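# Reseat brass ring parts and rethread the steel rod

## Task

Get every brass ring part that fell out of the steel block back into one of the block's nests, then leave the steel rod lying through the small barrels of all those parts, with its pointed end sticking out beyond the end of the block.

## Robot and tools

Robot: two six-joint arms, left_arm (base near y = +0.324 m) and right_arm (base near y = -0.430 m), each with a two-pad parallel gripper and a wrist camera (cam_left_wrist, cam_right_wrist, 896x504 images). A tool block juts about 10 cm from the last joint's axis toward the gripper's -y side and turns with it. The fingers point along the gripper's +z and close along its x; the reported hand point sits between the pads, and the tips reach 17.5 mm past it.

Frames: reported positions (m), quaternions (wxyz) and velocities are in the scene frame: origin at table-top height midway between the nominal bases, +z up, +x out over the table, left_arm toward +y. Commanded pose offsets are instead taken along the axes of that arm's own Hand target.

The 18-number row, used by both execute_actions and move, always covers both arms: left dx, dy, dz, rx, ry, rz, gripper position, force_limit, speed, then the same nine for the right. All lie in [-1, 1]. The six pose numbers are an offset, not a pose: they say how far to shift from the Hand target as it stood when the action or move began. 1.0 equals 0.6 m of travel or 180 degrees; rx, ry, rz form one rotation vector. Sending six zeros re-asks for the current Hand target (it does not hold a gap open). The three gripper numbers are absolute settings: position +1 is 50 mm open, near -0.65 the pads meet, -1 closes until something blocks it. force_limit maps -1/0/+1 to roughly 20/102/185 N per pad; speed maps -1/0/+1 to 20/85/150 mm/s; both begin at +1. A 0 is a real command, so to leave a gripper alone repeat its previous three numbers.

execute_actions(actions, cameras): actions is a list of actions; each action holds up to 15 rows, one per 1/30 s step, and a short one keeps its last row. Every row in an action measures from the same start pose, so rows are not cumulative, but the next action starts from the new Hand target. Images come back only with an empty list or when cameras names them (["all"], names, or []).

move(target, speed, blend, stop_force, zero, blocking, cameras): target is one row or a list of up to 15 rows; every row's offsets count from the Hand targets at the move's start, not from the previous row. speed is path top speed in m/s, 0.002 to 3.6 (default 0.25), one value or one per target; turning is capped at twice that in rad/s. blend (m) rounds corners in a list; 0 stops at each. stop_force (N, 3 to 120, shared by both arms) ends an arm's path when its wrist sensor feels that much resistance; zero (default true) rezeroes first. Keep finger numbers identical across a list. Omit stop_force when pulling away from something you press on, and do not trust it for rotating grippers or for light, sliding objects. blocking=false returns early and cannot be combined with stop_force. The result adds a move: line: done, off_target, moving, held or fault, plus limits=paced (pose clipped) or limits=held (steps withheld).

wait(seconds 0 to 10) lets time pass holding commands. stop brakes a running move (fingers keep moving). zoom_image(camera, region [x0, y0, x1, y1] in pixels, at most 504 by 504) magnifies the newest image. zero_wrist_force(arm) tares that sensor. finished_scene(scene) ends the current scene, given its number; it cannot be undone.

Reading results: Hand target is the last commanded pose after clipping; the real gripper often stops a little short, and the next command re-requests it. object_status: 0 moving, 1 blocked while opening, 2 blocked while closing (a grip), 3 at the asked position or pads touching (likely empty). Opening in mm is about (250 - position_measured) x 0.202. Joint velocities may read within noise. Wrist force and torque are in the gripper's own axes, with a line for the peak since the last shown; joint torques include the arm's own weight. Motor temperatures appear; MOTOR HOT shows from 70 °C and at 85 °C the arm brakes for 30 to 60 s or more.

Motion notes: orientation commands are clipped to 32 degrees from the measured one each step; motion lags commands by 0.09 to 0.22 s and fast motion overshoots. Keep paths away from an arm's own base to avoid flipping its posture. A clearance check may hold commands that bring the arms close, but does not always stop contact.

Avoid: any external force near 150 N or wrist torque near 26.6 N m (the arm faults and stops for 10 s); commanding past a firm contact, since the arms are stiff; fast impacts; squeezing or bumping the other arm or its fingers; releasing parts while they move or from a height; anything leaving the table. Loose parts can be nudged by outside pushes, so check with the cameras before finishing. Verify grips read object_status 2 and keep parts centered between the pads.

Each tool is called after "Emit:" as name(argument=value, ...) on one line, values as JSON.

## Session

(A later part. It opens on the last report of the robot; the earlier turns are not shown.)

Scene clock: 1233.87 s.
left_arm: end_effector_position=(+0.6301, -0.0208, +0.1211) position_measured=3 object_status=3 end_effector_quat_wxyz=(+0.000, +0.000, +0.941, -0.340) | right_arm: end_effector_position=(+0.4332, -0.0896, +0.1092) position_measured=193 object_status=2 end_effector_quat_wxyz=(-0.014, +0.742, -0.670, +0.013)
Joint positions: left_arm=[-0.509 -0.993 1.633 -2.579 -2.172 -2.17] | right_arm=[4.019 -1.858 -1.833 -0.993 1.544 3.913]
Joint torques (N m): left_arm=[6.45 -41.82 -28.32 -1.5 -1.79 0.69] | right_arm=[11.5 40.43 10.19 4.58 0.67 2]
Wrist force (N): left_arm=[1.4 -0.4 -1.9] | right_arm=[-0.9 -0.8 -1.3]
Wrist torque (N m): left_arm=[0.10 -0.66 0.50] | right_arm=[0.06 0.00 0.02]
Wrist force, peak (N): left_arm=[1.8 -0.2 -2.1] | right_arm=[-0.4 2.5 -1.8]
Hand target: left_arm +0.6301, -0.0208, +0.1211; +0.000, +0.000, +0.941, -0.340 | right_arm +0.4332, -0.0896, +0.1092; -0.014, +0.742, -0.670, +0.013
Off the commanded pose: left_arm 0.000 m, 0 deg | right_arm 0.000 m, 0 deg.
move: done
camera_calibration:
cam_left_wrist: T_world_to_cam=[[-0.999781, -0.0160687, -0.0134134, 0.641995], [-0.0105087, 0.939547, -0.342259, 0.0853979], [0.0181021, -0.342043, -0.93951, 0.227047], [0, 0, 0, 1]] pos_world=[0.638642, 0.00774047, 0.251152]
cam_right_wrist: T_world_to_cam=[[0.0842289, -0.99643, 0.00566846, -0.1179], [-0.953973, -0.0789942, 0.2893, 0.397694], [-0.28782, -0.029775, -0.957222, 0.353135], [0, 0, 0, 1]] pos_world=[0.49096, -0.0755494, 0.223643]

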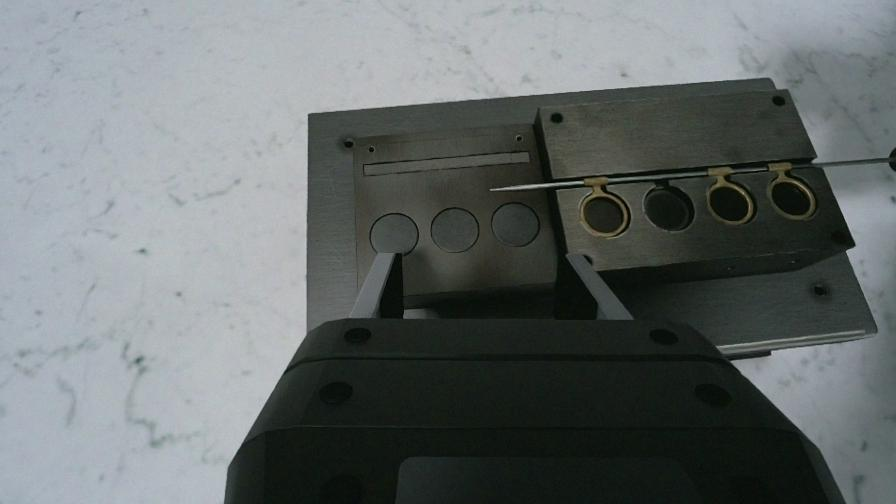

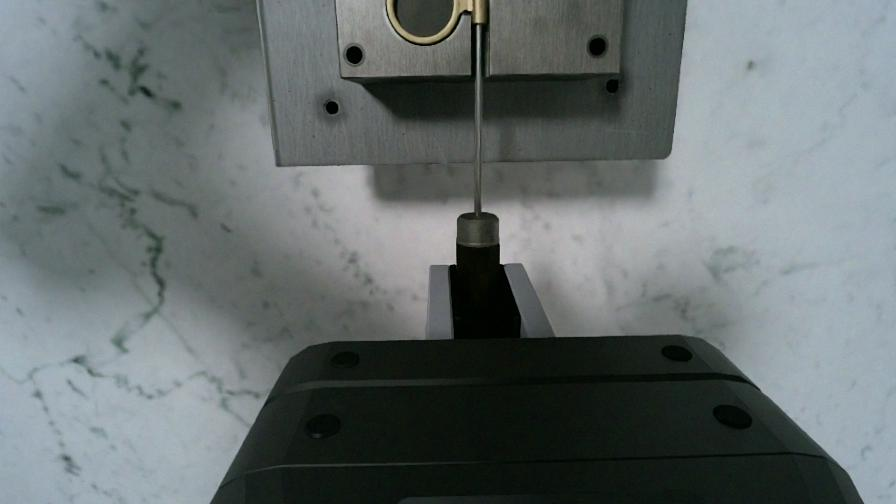

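Emit:
move(target=[0,0.0486,-0.1495,0,0,0,1,1,1,0,0,0,0,0,0,-1,-0.8,-1], speed=0.12)

Emit:
move(target=[0,0,0,0,0,0,1,1,1,0,-0.025,0.0010,0,0,0,-1,-0.8,-1], speed=0.012, stop_force=6, cameras=["cam_left_wrist","cam_right_wrist"])

Emit:
zoom_image(camera="cam_right_wrist", region=[330, 0, 630, 240])

Scene clock: 1242.50 s.
left_arm: end_effector_position=(+0.6302, +0.0589, +0.1715) position_measured=3 object_status=3 end_effector_quat_wxyz=(+0.000, +0.000, +0.941, -0.340) | right_arm: end_effector_position=(+0.4332, -0.0896, +0.1092) position_measured=193 object_status=2 end_effector_quat_wxyz=(-0.014, +0.742, -0.670, +0.013)
Joint positions: left_arm=[-0.394 -1.108 1.646 -2.399 -2.21 -2.036] | right_arm=[4.019 -1.858 -1.833 -0.993 1.544 3.913]
Joint torques (N m): left_arm=[-4.67 -40.48 -26.25 -3.47 0.43 -0.66] | right_arm=[11.82 39.71 10.11 4.75 -0.13 1.81]
Wrist force (N): left_arm=[1.4 -0.6 -1.9] | right_arm=[-0.8 -0.8 -1.5]
Wrist torque (N m): left_arm=[0.05 -0.71 0.50] | right_arm=[0.06 -0.01 0.02]
Wrist force, peak (N): left_arm=[1.2 0.0 -3.8] | right_arm=[-1.0 -0.9 -1.5]
Hand target: left_arm +0.6301, +0.0589, +0.1715; +0.000, +0.000, +0.941, -0.340 | right_arm +0.4332, -0.0896, +0.1092; -0.014, +0.742, -0.670, +0.013
Off the commanded pose: left_arm 0.000 m, 0 deg | right_arm 0.000 m, 0 deg.
move: done

Scene clock: 1245.10 s.
left_arm: end_effector_position=(+0.6301, +0.0589, +0.1715) position_measured=3 object_status=3 end_effector_quat_wxyz=(+0.000, +0.000, +0.941, -0.340) | right_arm: end_effector_position=(+0.4481, -0.0881, +0.1091) position_measured=193 object_status=2 end_effector_quat_wxyz=(-0.014, +0.742, -0.670, +0.013)
Joint positions: left_arm=[-0.394 -1.108 1.646 -2.399 -2.209 -2.036] | right_arm=[4 -1.886 -1.795 -1.003 1.545 3.895]
Joint torques (N m): left_arm=[-8.49 -38.01 -18.76 -1.74 0.18 0.74] | right_arm=[11.84 40.85 9.56 4.9 0.37 2.02]
Wrist force (N): left_arm=[1.4 -0.7 -1.9] | right_arm=[-0.9 -0.8 -2.3]
Wrist torque (N m): left_arm=[0.03 -0.69 0.49] | right_arm=[0.12 -0.03 0.02]
Wrist force, peak (N): left_arm=[1.5 -0.5 -2.3] | right_arm=[-0.3 5.4 -3.4]
Hand target: left_arm +0.6301, +0.0589, +0.1715; +0.000, +0.000, +0.941, -0.340 | right_arm +0.4481, -0.0881, +0.1091; -0.014, +0.742, -0.670, +0.013
Off the commanded pose: left_arm 0.000 m, 0 deg | right_arm 0.000 m, 0 deg.
move: done
camera_calibration:
cam_left_wrist: T_world_to_cam=[[-0.999781, -0.0160687, -0.0134134, 0.643952], [-0.0105087, 0.939547, -0.342259, 0.0276377], [0.0181021, -0.342043, -0.93951, 0.301599], [0, 0, 0, 1]] pos_world=[0.638642, 0.0875405, 0.301452]
cam_right_wrist: T_world_to_cam=[[0.0842289, -0.99643, 0.00566846, -0.117661], [-0.953973, -0.0789942, 0.2893, 0.412027], [-0.28782, -0.029775, -0.957222, 0.357468], [0, 0, 0, 1]] pos_world=[0.50586, -0.0740494, 0.223643]

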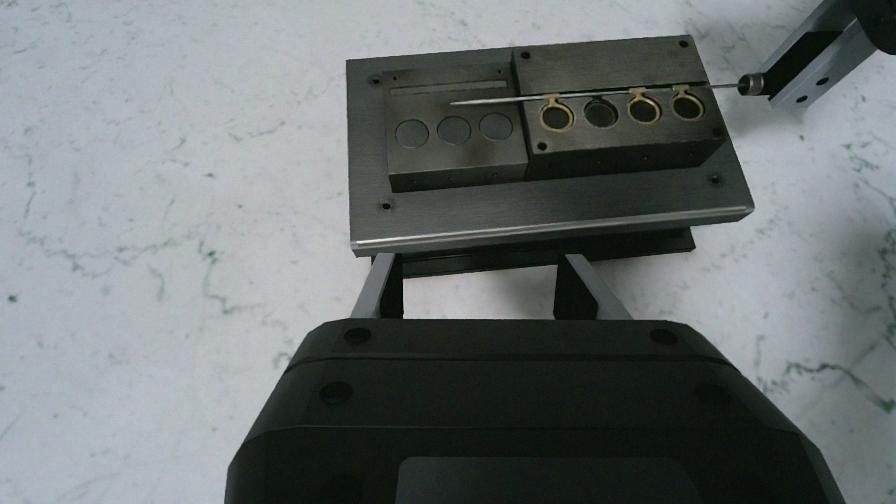

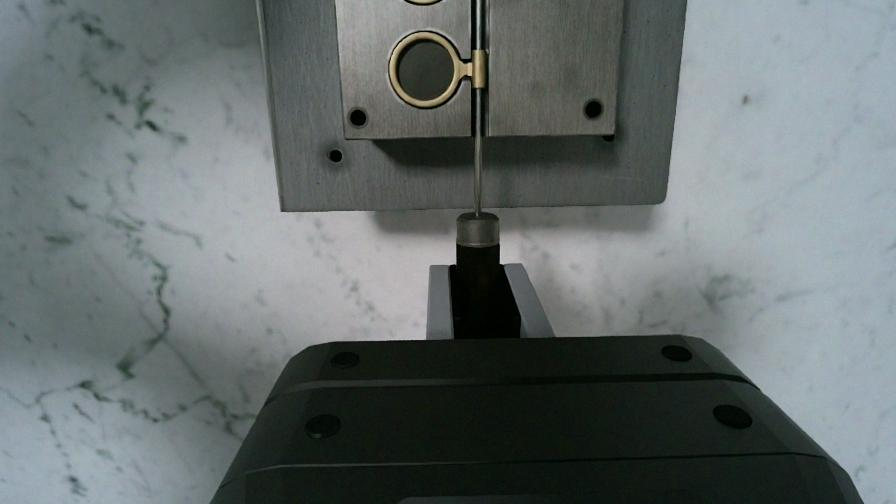

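Scaled by 1.680 from the camera's 896x504 image, which has a finer 1280x720 frame.

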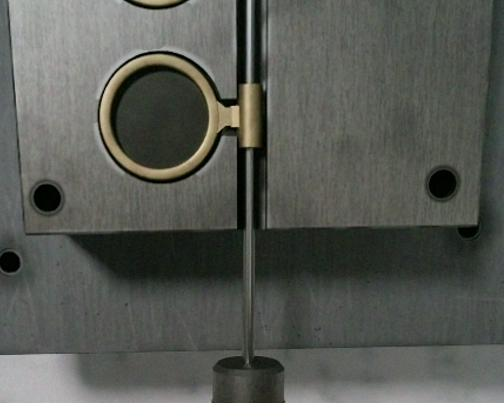

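Emit:
move(target=[0,0,0,0,0,0,1,1,1,0,0,-0.00067,-0.0011,0,0,-1,-0.8,-1], speed=0.01)

Emit:
move(target=[0,0,0,0,0,0,1,1,1,0,-0.0133,0.0004,0,0,0,-1,-0.8,-1], speed=0.012, stop_force=6, cameras=["cam_right_wrist"])

Emit:
zoom_image(camera="cam_right_wrist", region=[330, 0, 630, 240])

Scene clock: 1254.67 s.
left_arm: end_effector_position=(+0.6301, +0.0589, +0.1715) position_measured=3 object_status=3 end_effector_quat_wxyz=(+0.000, +0.000, +0.941, -0.340) | right_arm: end_effector_position=(+0.4481, -0.0881, +0.1096) position_measured=193 object_status=2 end_effector_quat_wxyz=(-0.013, +0.742, -0.670, +0.012)
Joint positions: left_arm=[-0.394 -1.108 1.646 -2.399 -2.209 -2.036] | right_arm=[3.999 -1.886 -1.792 -1.008 1.547 3.894]
Joint torques (N m): left_arm=[-8.32 -37.74 -18.17 -1.75 0.27 0.7] | right_arm=[-14.47 27.86 27.98 1.18 0.71 -1.88]
Wrist force (N): left_arm=[1.7 -0.6 -2.0] | right_arm=[-0.8 0.5 -1.5]
Wrist torque (N m): left_arm=[0.05 -0.74 0.50] | right_arm=[0.09 -0.06 0.02]
Wrist force, peak (N): left_arm=[1.4 -0.5 -2.4] | right_arm=[-0.1 -2.4 -1.9]
Hand target: left_arm +0.6301, +0.0589, +0.1715; +0.000, +0.000, +0.941, -0.340 | right_arm +0.4481, -0.0881, +0.1095; -0.013, +0.742, -0.670, +0.012
Off the commanded pose: left_arm 0.000 m, 0 deg | right_arm 0.000 m, 0 deg.
move: done

Scene clock: 1256.70 s.
left_arm: end_effector_position=(+0.6301, +0.0589, +0.1715) position_measured=3 object_status=3 end_effector_quat_wxyz=(+0.000, +0.000, +0.941, -0.340) | right_arm: end_effector_position=(+0.4561, -0.0873, +0.1096) position_measured=193 object_status=2 end_effector_quat_wxyz=(-0.013, +0.742, -0.670, +0.012)
Joint positions: left_arm=[-0.394 -1.108 1.646 -2.399 -2.209 -2.036] | right_arm=[3.99 -1.901 -1.772 -1.014 1.547 3.885]
Joint torques (N m): left_arm=[-8.03 -37.57 -17.96 -1.67 0.18 0.86] | right_arm=[11.91 42.1 9.9 4.81 0.52 2]
Wrist force (N): left_arm=[1.3 -0.6 -1.9] | right_arm=[-1.0 -1.5 -1.7]
Wrist torque (N m): left_arm=[0.05 -0.69 0.49] | right_arm=[0.05 -0.07 0.00]
Wrist force, peak (N): left_arm=[1.5 -0.7 -2.4] | right_arm=[-0.3 3.3 -2.2]
Hand target: left_arm +0.6301, +0.0589, +0.1715; +0.000, +0.000, +0.941, -0.340 | right_arm +0.4561, -0.0873, +0.1096; -0.013, +0.742, -0.670, +0.012
Off the commanded pose: left_arm 0.000 m, 0 deg | right_arm 0.000 m, 0 deg.
move: done
camera_calibration:
cam_right_wrist: T_world_to_cam=[[0.0842397, -0.996429, 0.00569294, -0.117475], [-0.952971, -0.0788939, 0.292612, 0.4187], [-0.291118, -0.0300747, -0.956214, 0.361511], [0, 0, 0, 1]] pos_world=[0.514147, -0.0731506, 0.223834]
Images, in order (width x height): cam_right_wrist 896x504.

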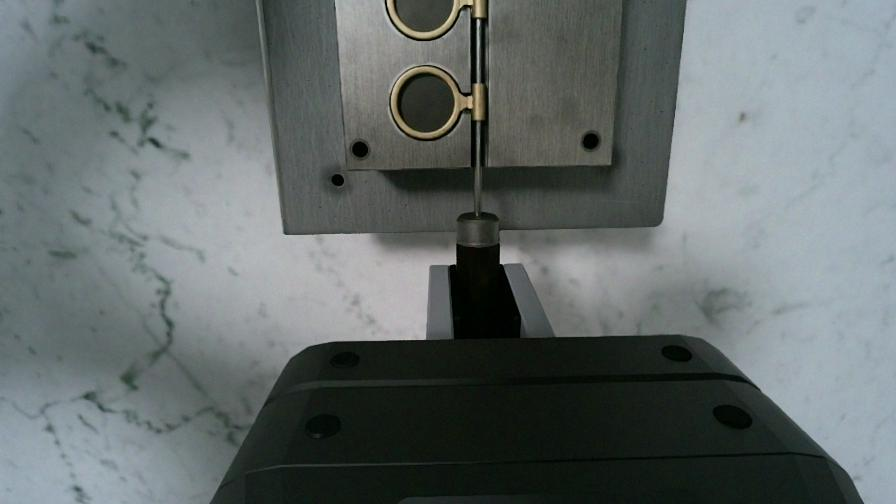

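Scaled by 1.680 from the camera's 896x504 image, which has a finer 1280x720 frame.

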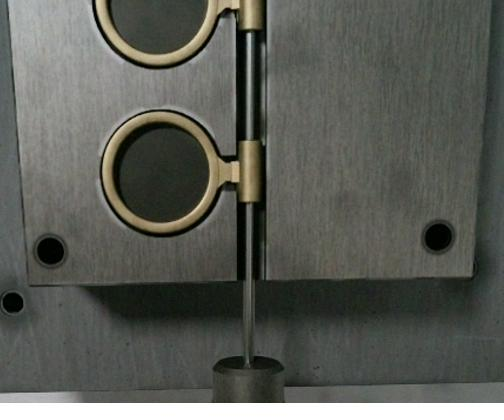

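Emit:
move(target=[0,0,0,0,0,0,1,1,1,0,-0.015,0.0004,0,0,0,-1,-0.8,-1], speed=0.012, stop_force=6, cameras=["cam_right_wrist"])

Emit:
zoom_image(camera="cam_right_wrist", region=[380, 100, 580, 270])

Scene clock: 1265.03 s.
left_arm: end_effector_position=(+0.6301, +0.0589, +0.1715) position_measured=3 object_status=3 end_effector_quat_wxyz=(+0.000, +0.000, +0.941, -0.340) | right_arm: end_effector_position=(+0.4650, -0.0864, +0.1097) position_measured=193 object_status=2 end_effector_quat_wxyz=(-0.013, +0.742, -0.670, +0.012)
Joint positions: left_arm=[-0.394 -1.108 1.646 -2.399 -2.209 -2.036] | right_arm=[3.979 -1.918 -1.748 -1.021 1.548 3.874]
Joint torques (N m): left_arm=[-8.72 -38.19 -18.4 -1.61 -0.1 0.53] | right_arm=[12.17 42.67 9.05 4.83 0.5 2.04]
Wrist force (N): left_arm=[1.2 -0.8 -1.9] | right_arm=[-1.3 -1.7 -2.0]
Wrist torque (N m): left_arm=[0.01 -0.66 0.49] | right_arm=[0.04 -0.03 0.02]
Wrist force, peak (N): left_arm=[1.3 -0.8 -2.4] | right_arm=[-0.4 3.9 -2.8]
Hand target: left_arm +0.6301, +0.0589, +0.1715; +0.000, +0.000, +0.941, -0.340 | right_arm +0.4650, -0.0864, +0.1097; -0.013, +0.742, -0.670, +0.012
Off the commanded pose: left_arm 0.000 m, 0 deg | right_arm 0.000 m, 0 deg.
move: done
camera_calibration:
cam_right_wrist: T_world_to_cam=[[0.0842397, -0.996429, 0.00569294, -0.117337], [-0.952971, -0.0788939, 0.292612, 0.427318], [-0.291118, -0.0300747, -0.956214, 0.364253], [0, 0, 0, 1]] pos_world=[0.523147, -0.0722506, 0.223934]
Images, in order (width x height): cam_right_wrist 896x504.

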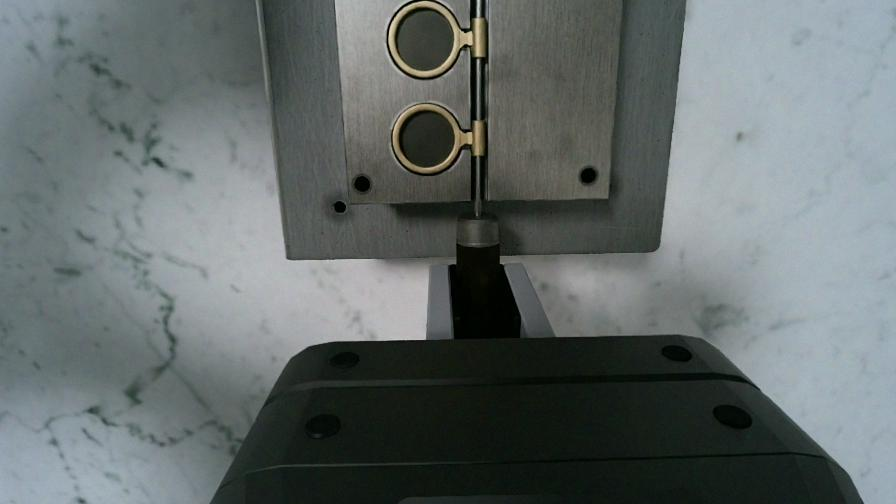

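Scaled by 2.520 from the camera's 896x504 image, which has a finer 1280x720 frame.

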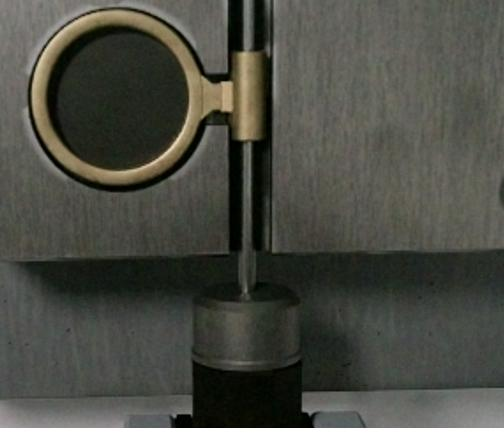

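Emit:
move(target=[[0,0,0,0,0,0,1,1,1,0,0,-0.0005,0,0,0,-1,-0.8,-1],[0,0,0,0,0,0,1,1,1,0,-0.0027,-0.0005,0,0,0,-1,-0.8,-1]], speed=0.01, stop_force=6, cameras=["cam_right_wrist"])

Emit:
zoom_image(camera="cam_right_wrist", region=[380, 100, 580, 270])

Scene clock: 1270.13 s.
left_arm: end_effector_position=(+0.6301, +0.0589, +0.1715) position_measured=3 object_status=3 end_effector_quat_wxyz=(+0.000, +0.000, +0.941, -0.340) | right_arm: end_effector_position=(+0.4666, -0.0862, +0.1100) position_measured=193 object_status=2 end_effector_quat_wxyz=(-0.013, +0.742, -0.670, +0.012)
Joint positions: left_arm=[-0.394 -1.108 1.646 -2.399 -2.209 -2.036] | right_arm=[3.978 -1.92 -1.743 -1.023 1.548 3.872]
Joint torques (N m): left_arm=[-8.25 -38.27 -18.55 -1.59 -0.15 0.57] | right_arm=[-12.1 38.45 17.75 1.85 1.14 -0.56]
Wrist force (N): left_arm=[1.3 -0.6 -1.9] | right_arm=[0.1 -0.1 0.4]
Wrist torque (N m): left_arm=[0.05 -0.69 0.50] | right_arm=[-0.04 -0.02 0.08]
Wrist force, peak (N): left_arm=[1.5 -0.8 -2.2] | right_arm=[-1.3 -1.7 -2.3]
Hand target: left_arm +0.6301, +0.0589, +0.1715; +0.000, +0.000, +0.941, -0.340 | right_arm +0.4666, -0.0862, +0.1100; -0.013, +0.742, -0.670, +0.012
Off the commanded pose: left_arm 0.000 m, 0 deg | right_arm 0.000 m, 0 deg.
move: done
camera_calibration:
cam_right_wrist: T_world_to_cam=[[0.0842397, -0.996429, 0.00569294, -0.117274], [-0.952971, -0.0788939, 0.292612, 0.428771], [-0.291118, -0.0300747, -0.956214, 0.365012], [0, 0, 0, 1]] pos_world=[0.524747, -0.0720506, 0.224234]
Images, in order (width x height): cam_right_wrist 896x504.

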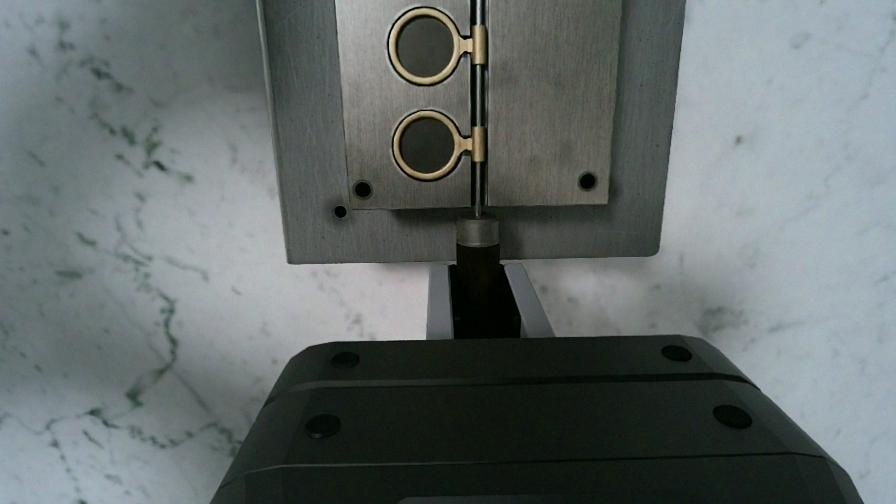

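Scaled by 2.520 from the camera's 896x504 image, which has a finer 1280x720 frame.

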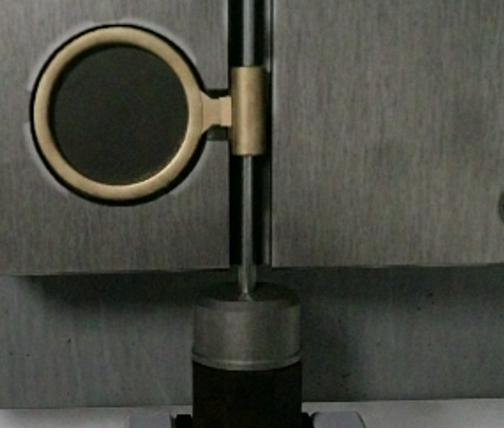

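Emit:
move(target=[0,0,0,0,0,0,1,1,1,0,0,0,0,0,0,-0.2,-0.8,-1], cameras=["cam_right_wrist"])

Emit:
zoom_image(camera="cam_right_wrist", region=[380, 100, 580, 270])

Scene clock: 1274.57 s.
left_arm: end_effector_position=(+0.6301, +0.0589, +0.1715) position_measured=3 object_status=3 end_effector_quat_wxyz=(+0.000, +0.000, +0.941, -0.340) | right_arm: end_effector_position=(+0.4666, -0.0862, +0.1100) position_measured=182 object_status=3 end_effector_quat_wxyz=(-0.013, +0.742, -0.670, +0.012)
Joint positions: left_arm=[-0.394 -1.108 1.646 -2.399 -2.209 -2.036] | right_arm=[3.978 -1.92 -1.743 -1.023 1.548 3.872]
Joint torques (N m): left_arm=[-8.7 -38.77 -19.54 -1.63 -0.08 0.35] | right_arm=[-2.91 43.75 11.01 4.38 1.04 1.86]
Wrist force (N): left_arm=[1.5 -0.6 -2.0] | right_arm=[0.1 0.0 0.2]
Wrist torque (N m): left_arm=[0.05 -0.72 0.50] | right_arm=[-0.01 -0.03 0.09]
Wrist force, peak (N): left_arm=[1.6 -0.8 -2.2] | right_arm=[0.3 0.2 0.6]
Hand target: left_arm +0.6301, +0.0589, +0.1715; +0.000, +0.000, +0.941, -0.340 | right_arm +0.4666, -0.0862, +0.1100; -0.013, +0.742, -0.670, +0.012
Off the commanded pose: left_arm 0.000 m, 0 deg | right_arm 0.000 m, 0 deg.
move: done
camera_calibration:
cam_right_wrist: T_world_to_cam=[[0.0842397, -0.996429, 0.00569294, -0.117274], [-0.952971, -0.0788939, 0.292612, 0.428771], [-0.291118, -0.0300747, -0.956214, 0.365012], [0, 0, 0, 1]] pos_world=[0.524747, -0.0720506, 0.224234]
Images, in order (width x height): cam_right_wrist 896x504.

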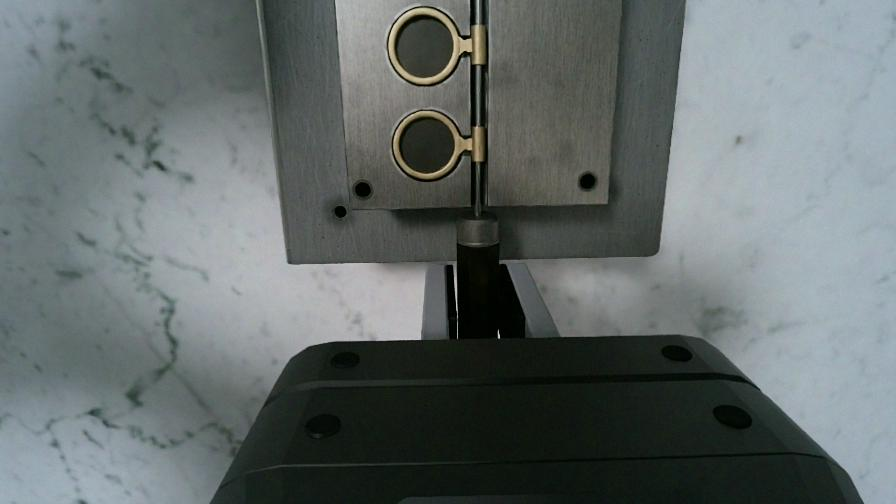

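Scaled by 2.520 from the camera's 896x504 image, which has a finer 1280x720 frame.

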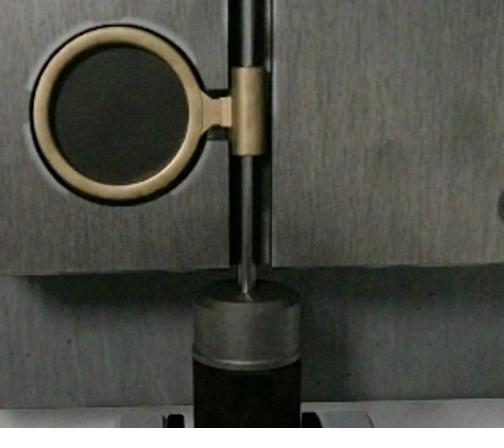

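Emit:
move(target=[0,0,0,0,0,0,1,1,1,0,0,0,0,0,0,0.4,-0.8,-0.5])

Emit:
move(target=[[0,0,0,0,0,0,1,1,1,0,0.0022,-0.0583,0,0,0,0.4,-0.8,-0.5],[0,0,0,0,0,0,1,1,1,0,0.0667,-0.1667,0,0,0,0.4,-0.8,-0.5]], speed=[0.04,0.15], blend=[0.01,0], cameras=["cam_right_wrist","cam_left_wrist"])

Emit:
zoom_image(camera="cam_right_wrist", region=[330, 100, 630, 350])

Emit:
zoom_image(camera="cam_left_wrist", region=[430, 20, 830, 220])

Scene clock: 1281.73 s.
left_arm: end_effector_position=(+0.6301, +0.0589, +0.1715) position_measured=3 object_status=3 end_effector_quat_wxyz=(+0.000, +0.000, +0.941, -0.340) | right_arm: end_effector_position=(+0.4666, -0.0862, +0.1100) position_measured=92 object_status=0 end_effector_quat_wxyz=(-0.013, +0.742, -0.670, +0.012)
Joint positions: left_arm=[-0.394 -1.108 1.646 -2.399 -2.209 -2.036] | right_arm=[3.978 -1.92 -1.743 -1.023 1.548 3.872]
Joint torques (N m): left_arm=[-8.23 -38.44 -18.06 -1.61 -0.39 0.4] | right_arm=[8.34 43.31 11.17 4.51 1.01 1.92]
Wrist force (N): left_arm=[1.4 -0.5 -2.1] | right_arm=[0.1 0.2 0.3]
Wrist torque (N m): left_arm=[0.06 -0.70 0.49] | right_arm=[0.02 -0.02 0.09]
Wrist force, peak (N): left_arm=[1.5 -0.8 -2.2] | right_arm=[0.1 0.0 0.5]
Hand target: left_arm +0.6301, +0.0589, +0.1715; +0.000, +0.000, +0.941, -0.340 | right_arm +0.4666, -0.0862, +0.1100; -0.013, +0.742, -0.670, +0.012
Off the commanded pose: left_arm 0.000 m, 0 deg | right_arm 0.000 m, 0 deg.
move: done

Scene clock: 1283.53 s.
left_arm: end_effector_position=(+0.6301, +0.0589, +0.1715) position_measured=3 object_status=3 end_effector_quat_wxyz=(+0.000, +0.000, +0.941, -0.340) | right_arm: end_effector_position=(+0.4234, -0.0905, +0.2086) position_measured=92 object_status=3 end_effector_quat_wxyz=(-0.013, +0.742, -0.670, +0.012)
Joint positions: left_arm=[-0.394 -1.108 1.646 -2.399 -2.209 -2.036] | right_arm=[4.03 -1.742 -1.701 -1.245 1.546 3.925]
Joint torques (N m): left_arm=[-8.8 -39.33 -18.08 -1.63 -0.48 0.28] | right_arm=[-14.56 35.88 14.96 4.39 -0.62 -2.18]
Wrist force (N): left_arm=[1.2 -0.6 -1.9] | right_arm=[0.1 0.0 -0.3]
Wrist torque (N m): left_arm=[0.05 -0.67 0.50] | right_arm=[0.01 0.00 0.10]
Wrist force, peak (N): left_arm=[1.5 -0.6 -2.3] | right_arm=[-0.1 1.7 -2.1]
Hand target: left_arm +0.6301, +0.0589, +0.1715; +0.000, +0.000, +0.941, -0.340 | right_arm +0.4233, -0.0906, +0.2086; -0.013, +0.742, -0.670, +0.012
Off the commanded pose: left_arm 0.000 m, 0 deg | right_arm 0.000 m, 0 deg.
move: done
camera_calibration:
cam_left_wrist: T_world_to_cam=[[-0.999781, -0.0160687, -0.0134134, 0.643952], [-0.0105087, 0.939547, -0.342259, 0.0276377], [0.0181021, -0.342043, -0.93951, 0.301599], [0, 0, 0, 1]] pos_world=[0.638642, 0.0875405, 0.301452]
cam_right_wrist: T_world_to_cam=[[0.0843013, -0.996425, 0.00558823, -0.118468], [-0.953021, -0.0789892, 0.292424, 0.358395], [-0.290937, -0.0299774, -0.956273, 0.4465], [0, 0, 0, 1]] pos_world=[0.481448, -0.07635, 0.322834]

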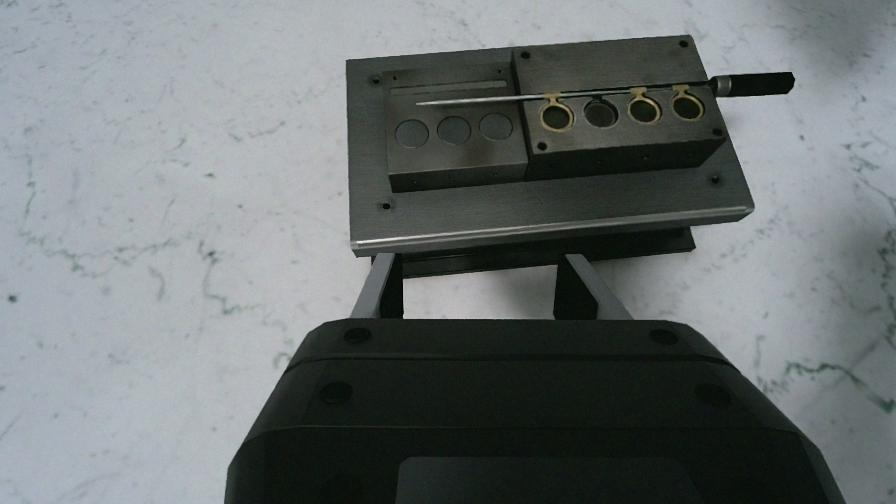

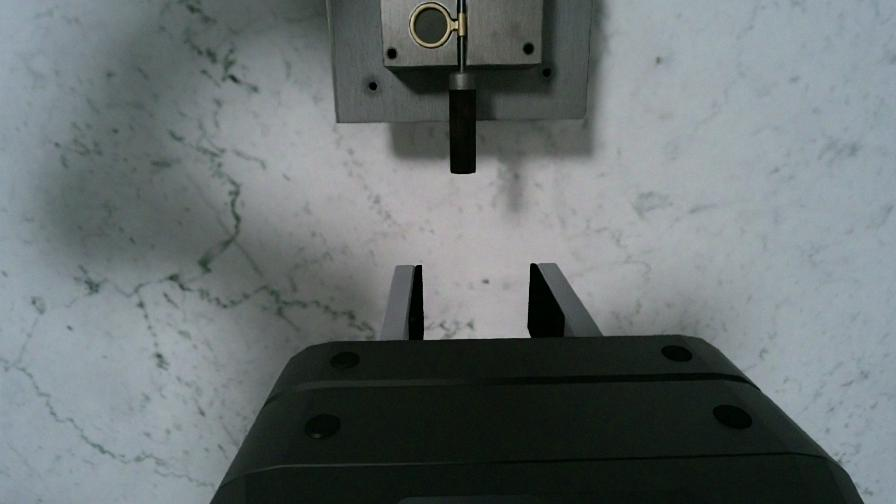

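Scaled by 1.680 from the camera's 896x504 image, which has a finer 1280x720 frame.

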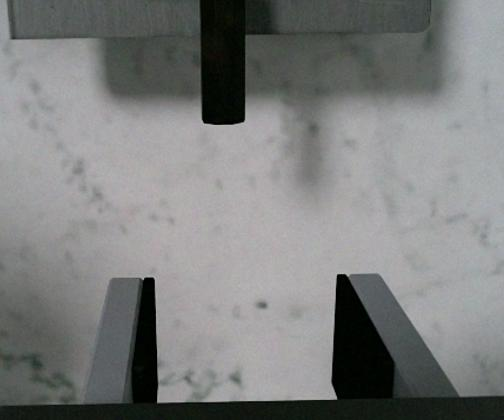

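Scaled by 1.260 from the camera's 896x504 image, which has a finer 1280x720 frame.

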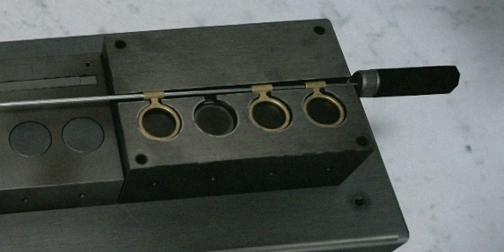

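Emit:
finished_scene(scene=1)

The scene is finished: the task was done.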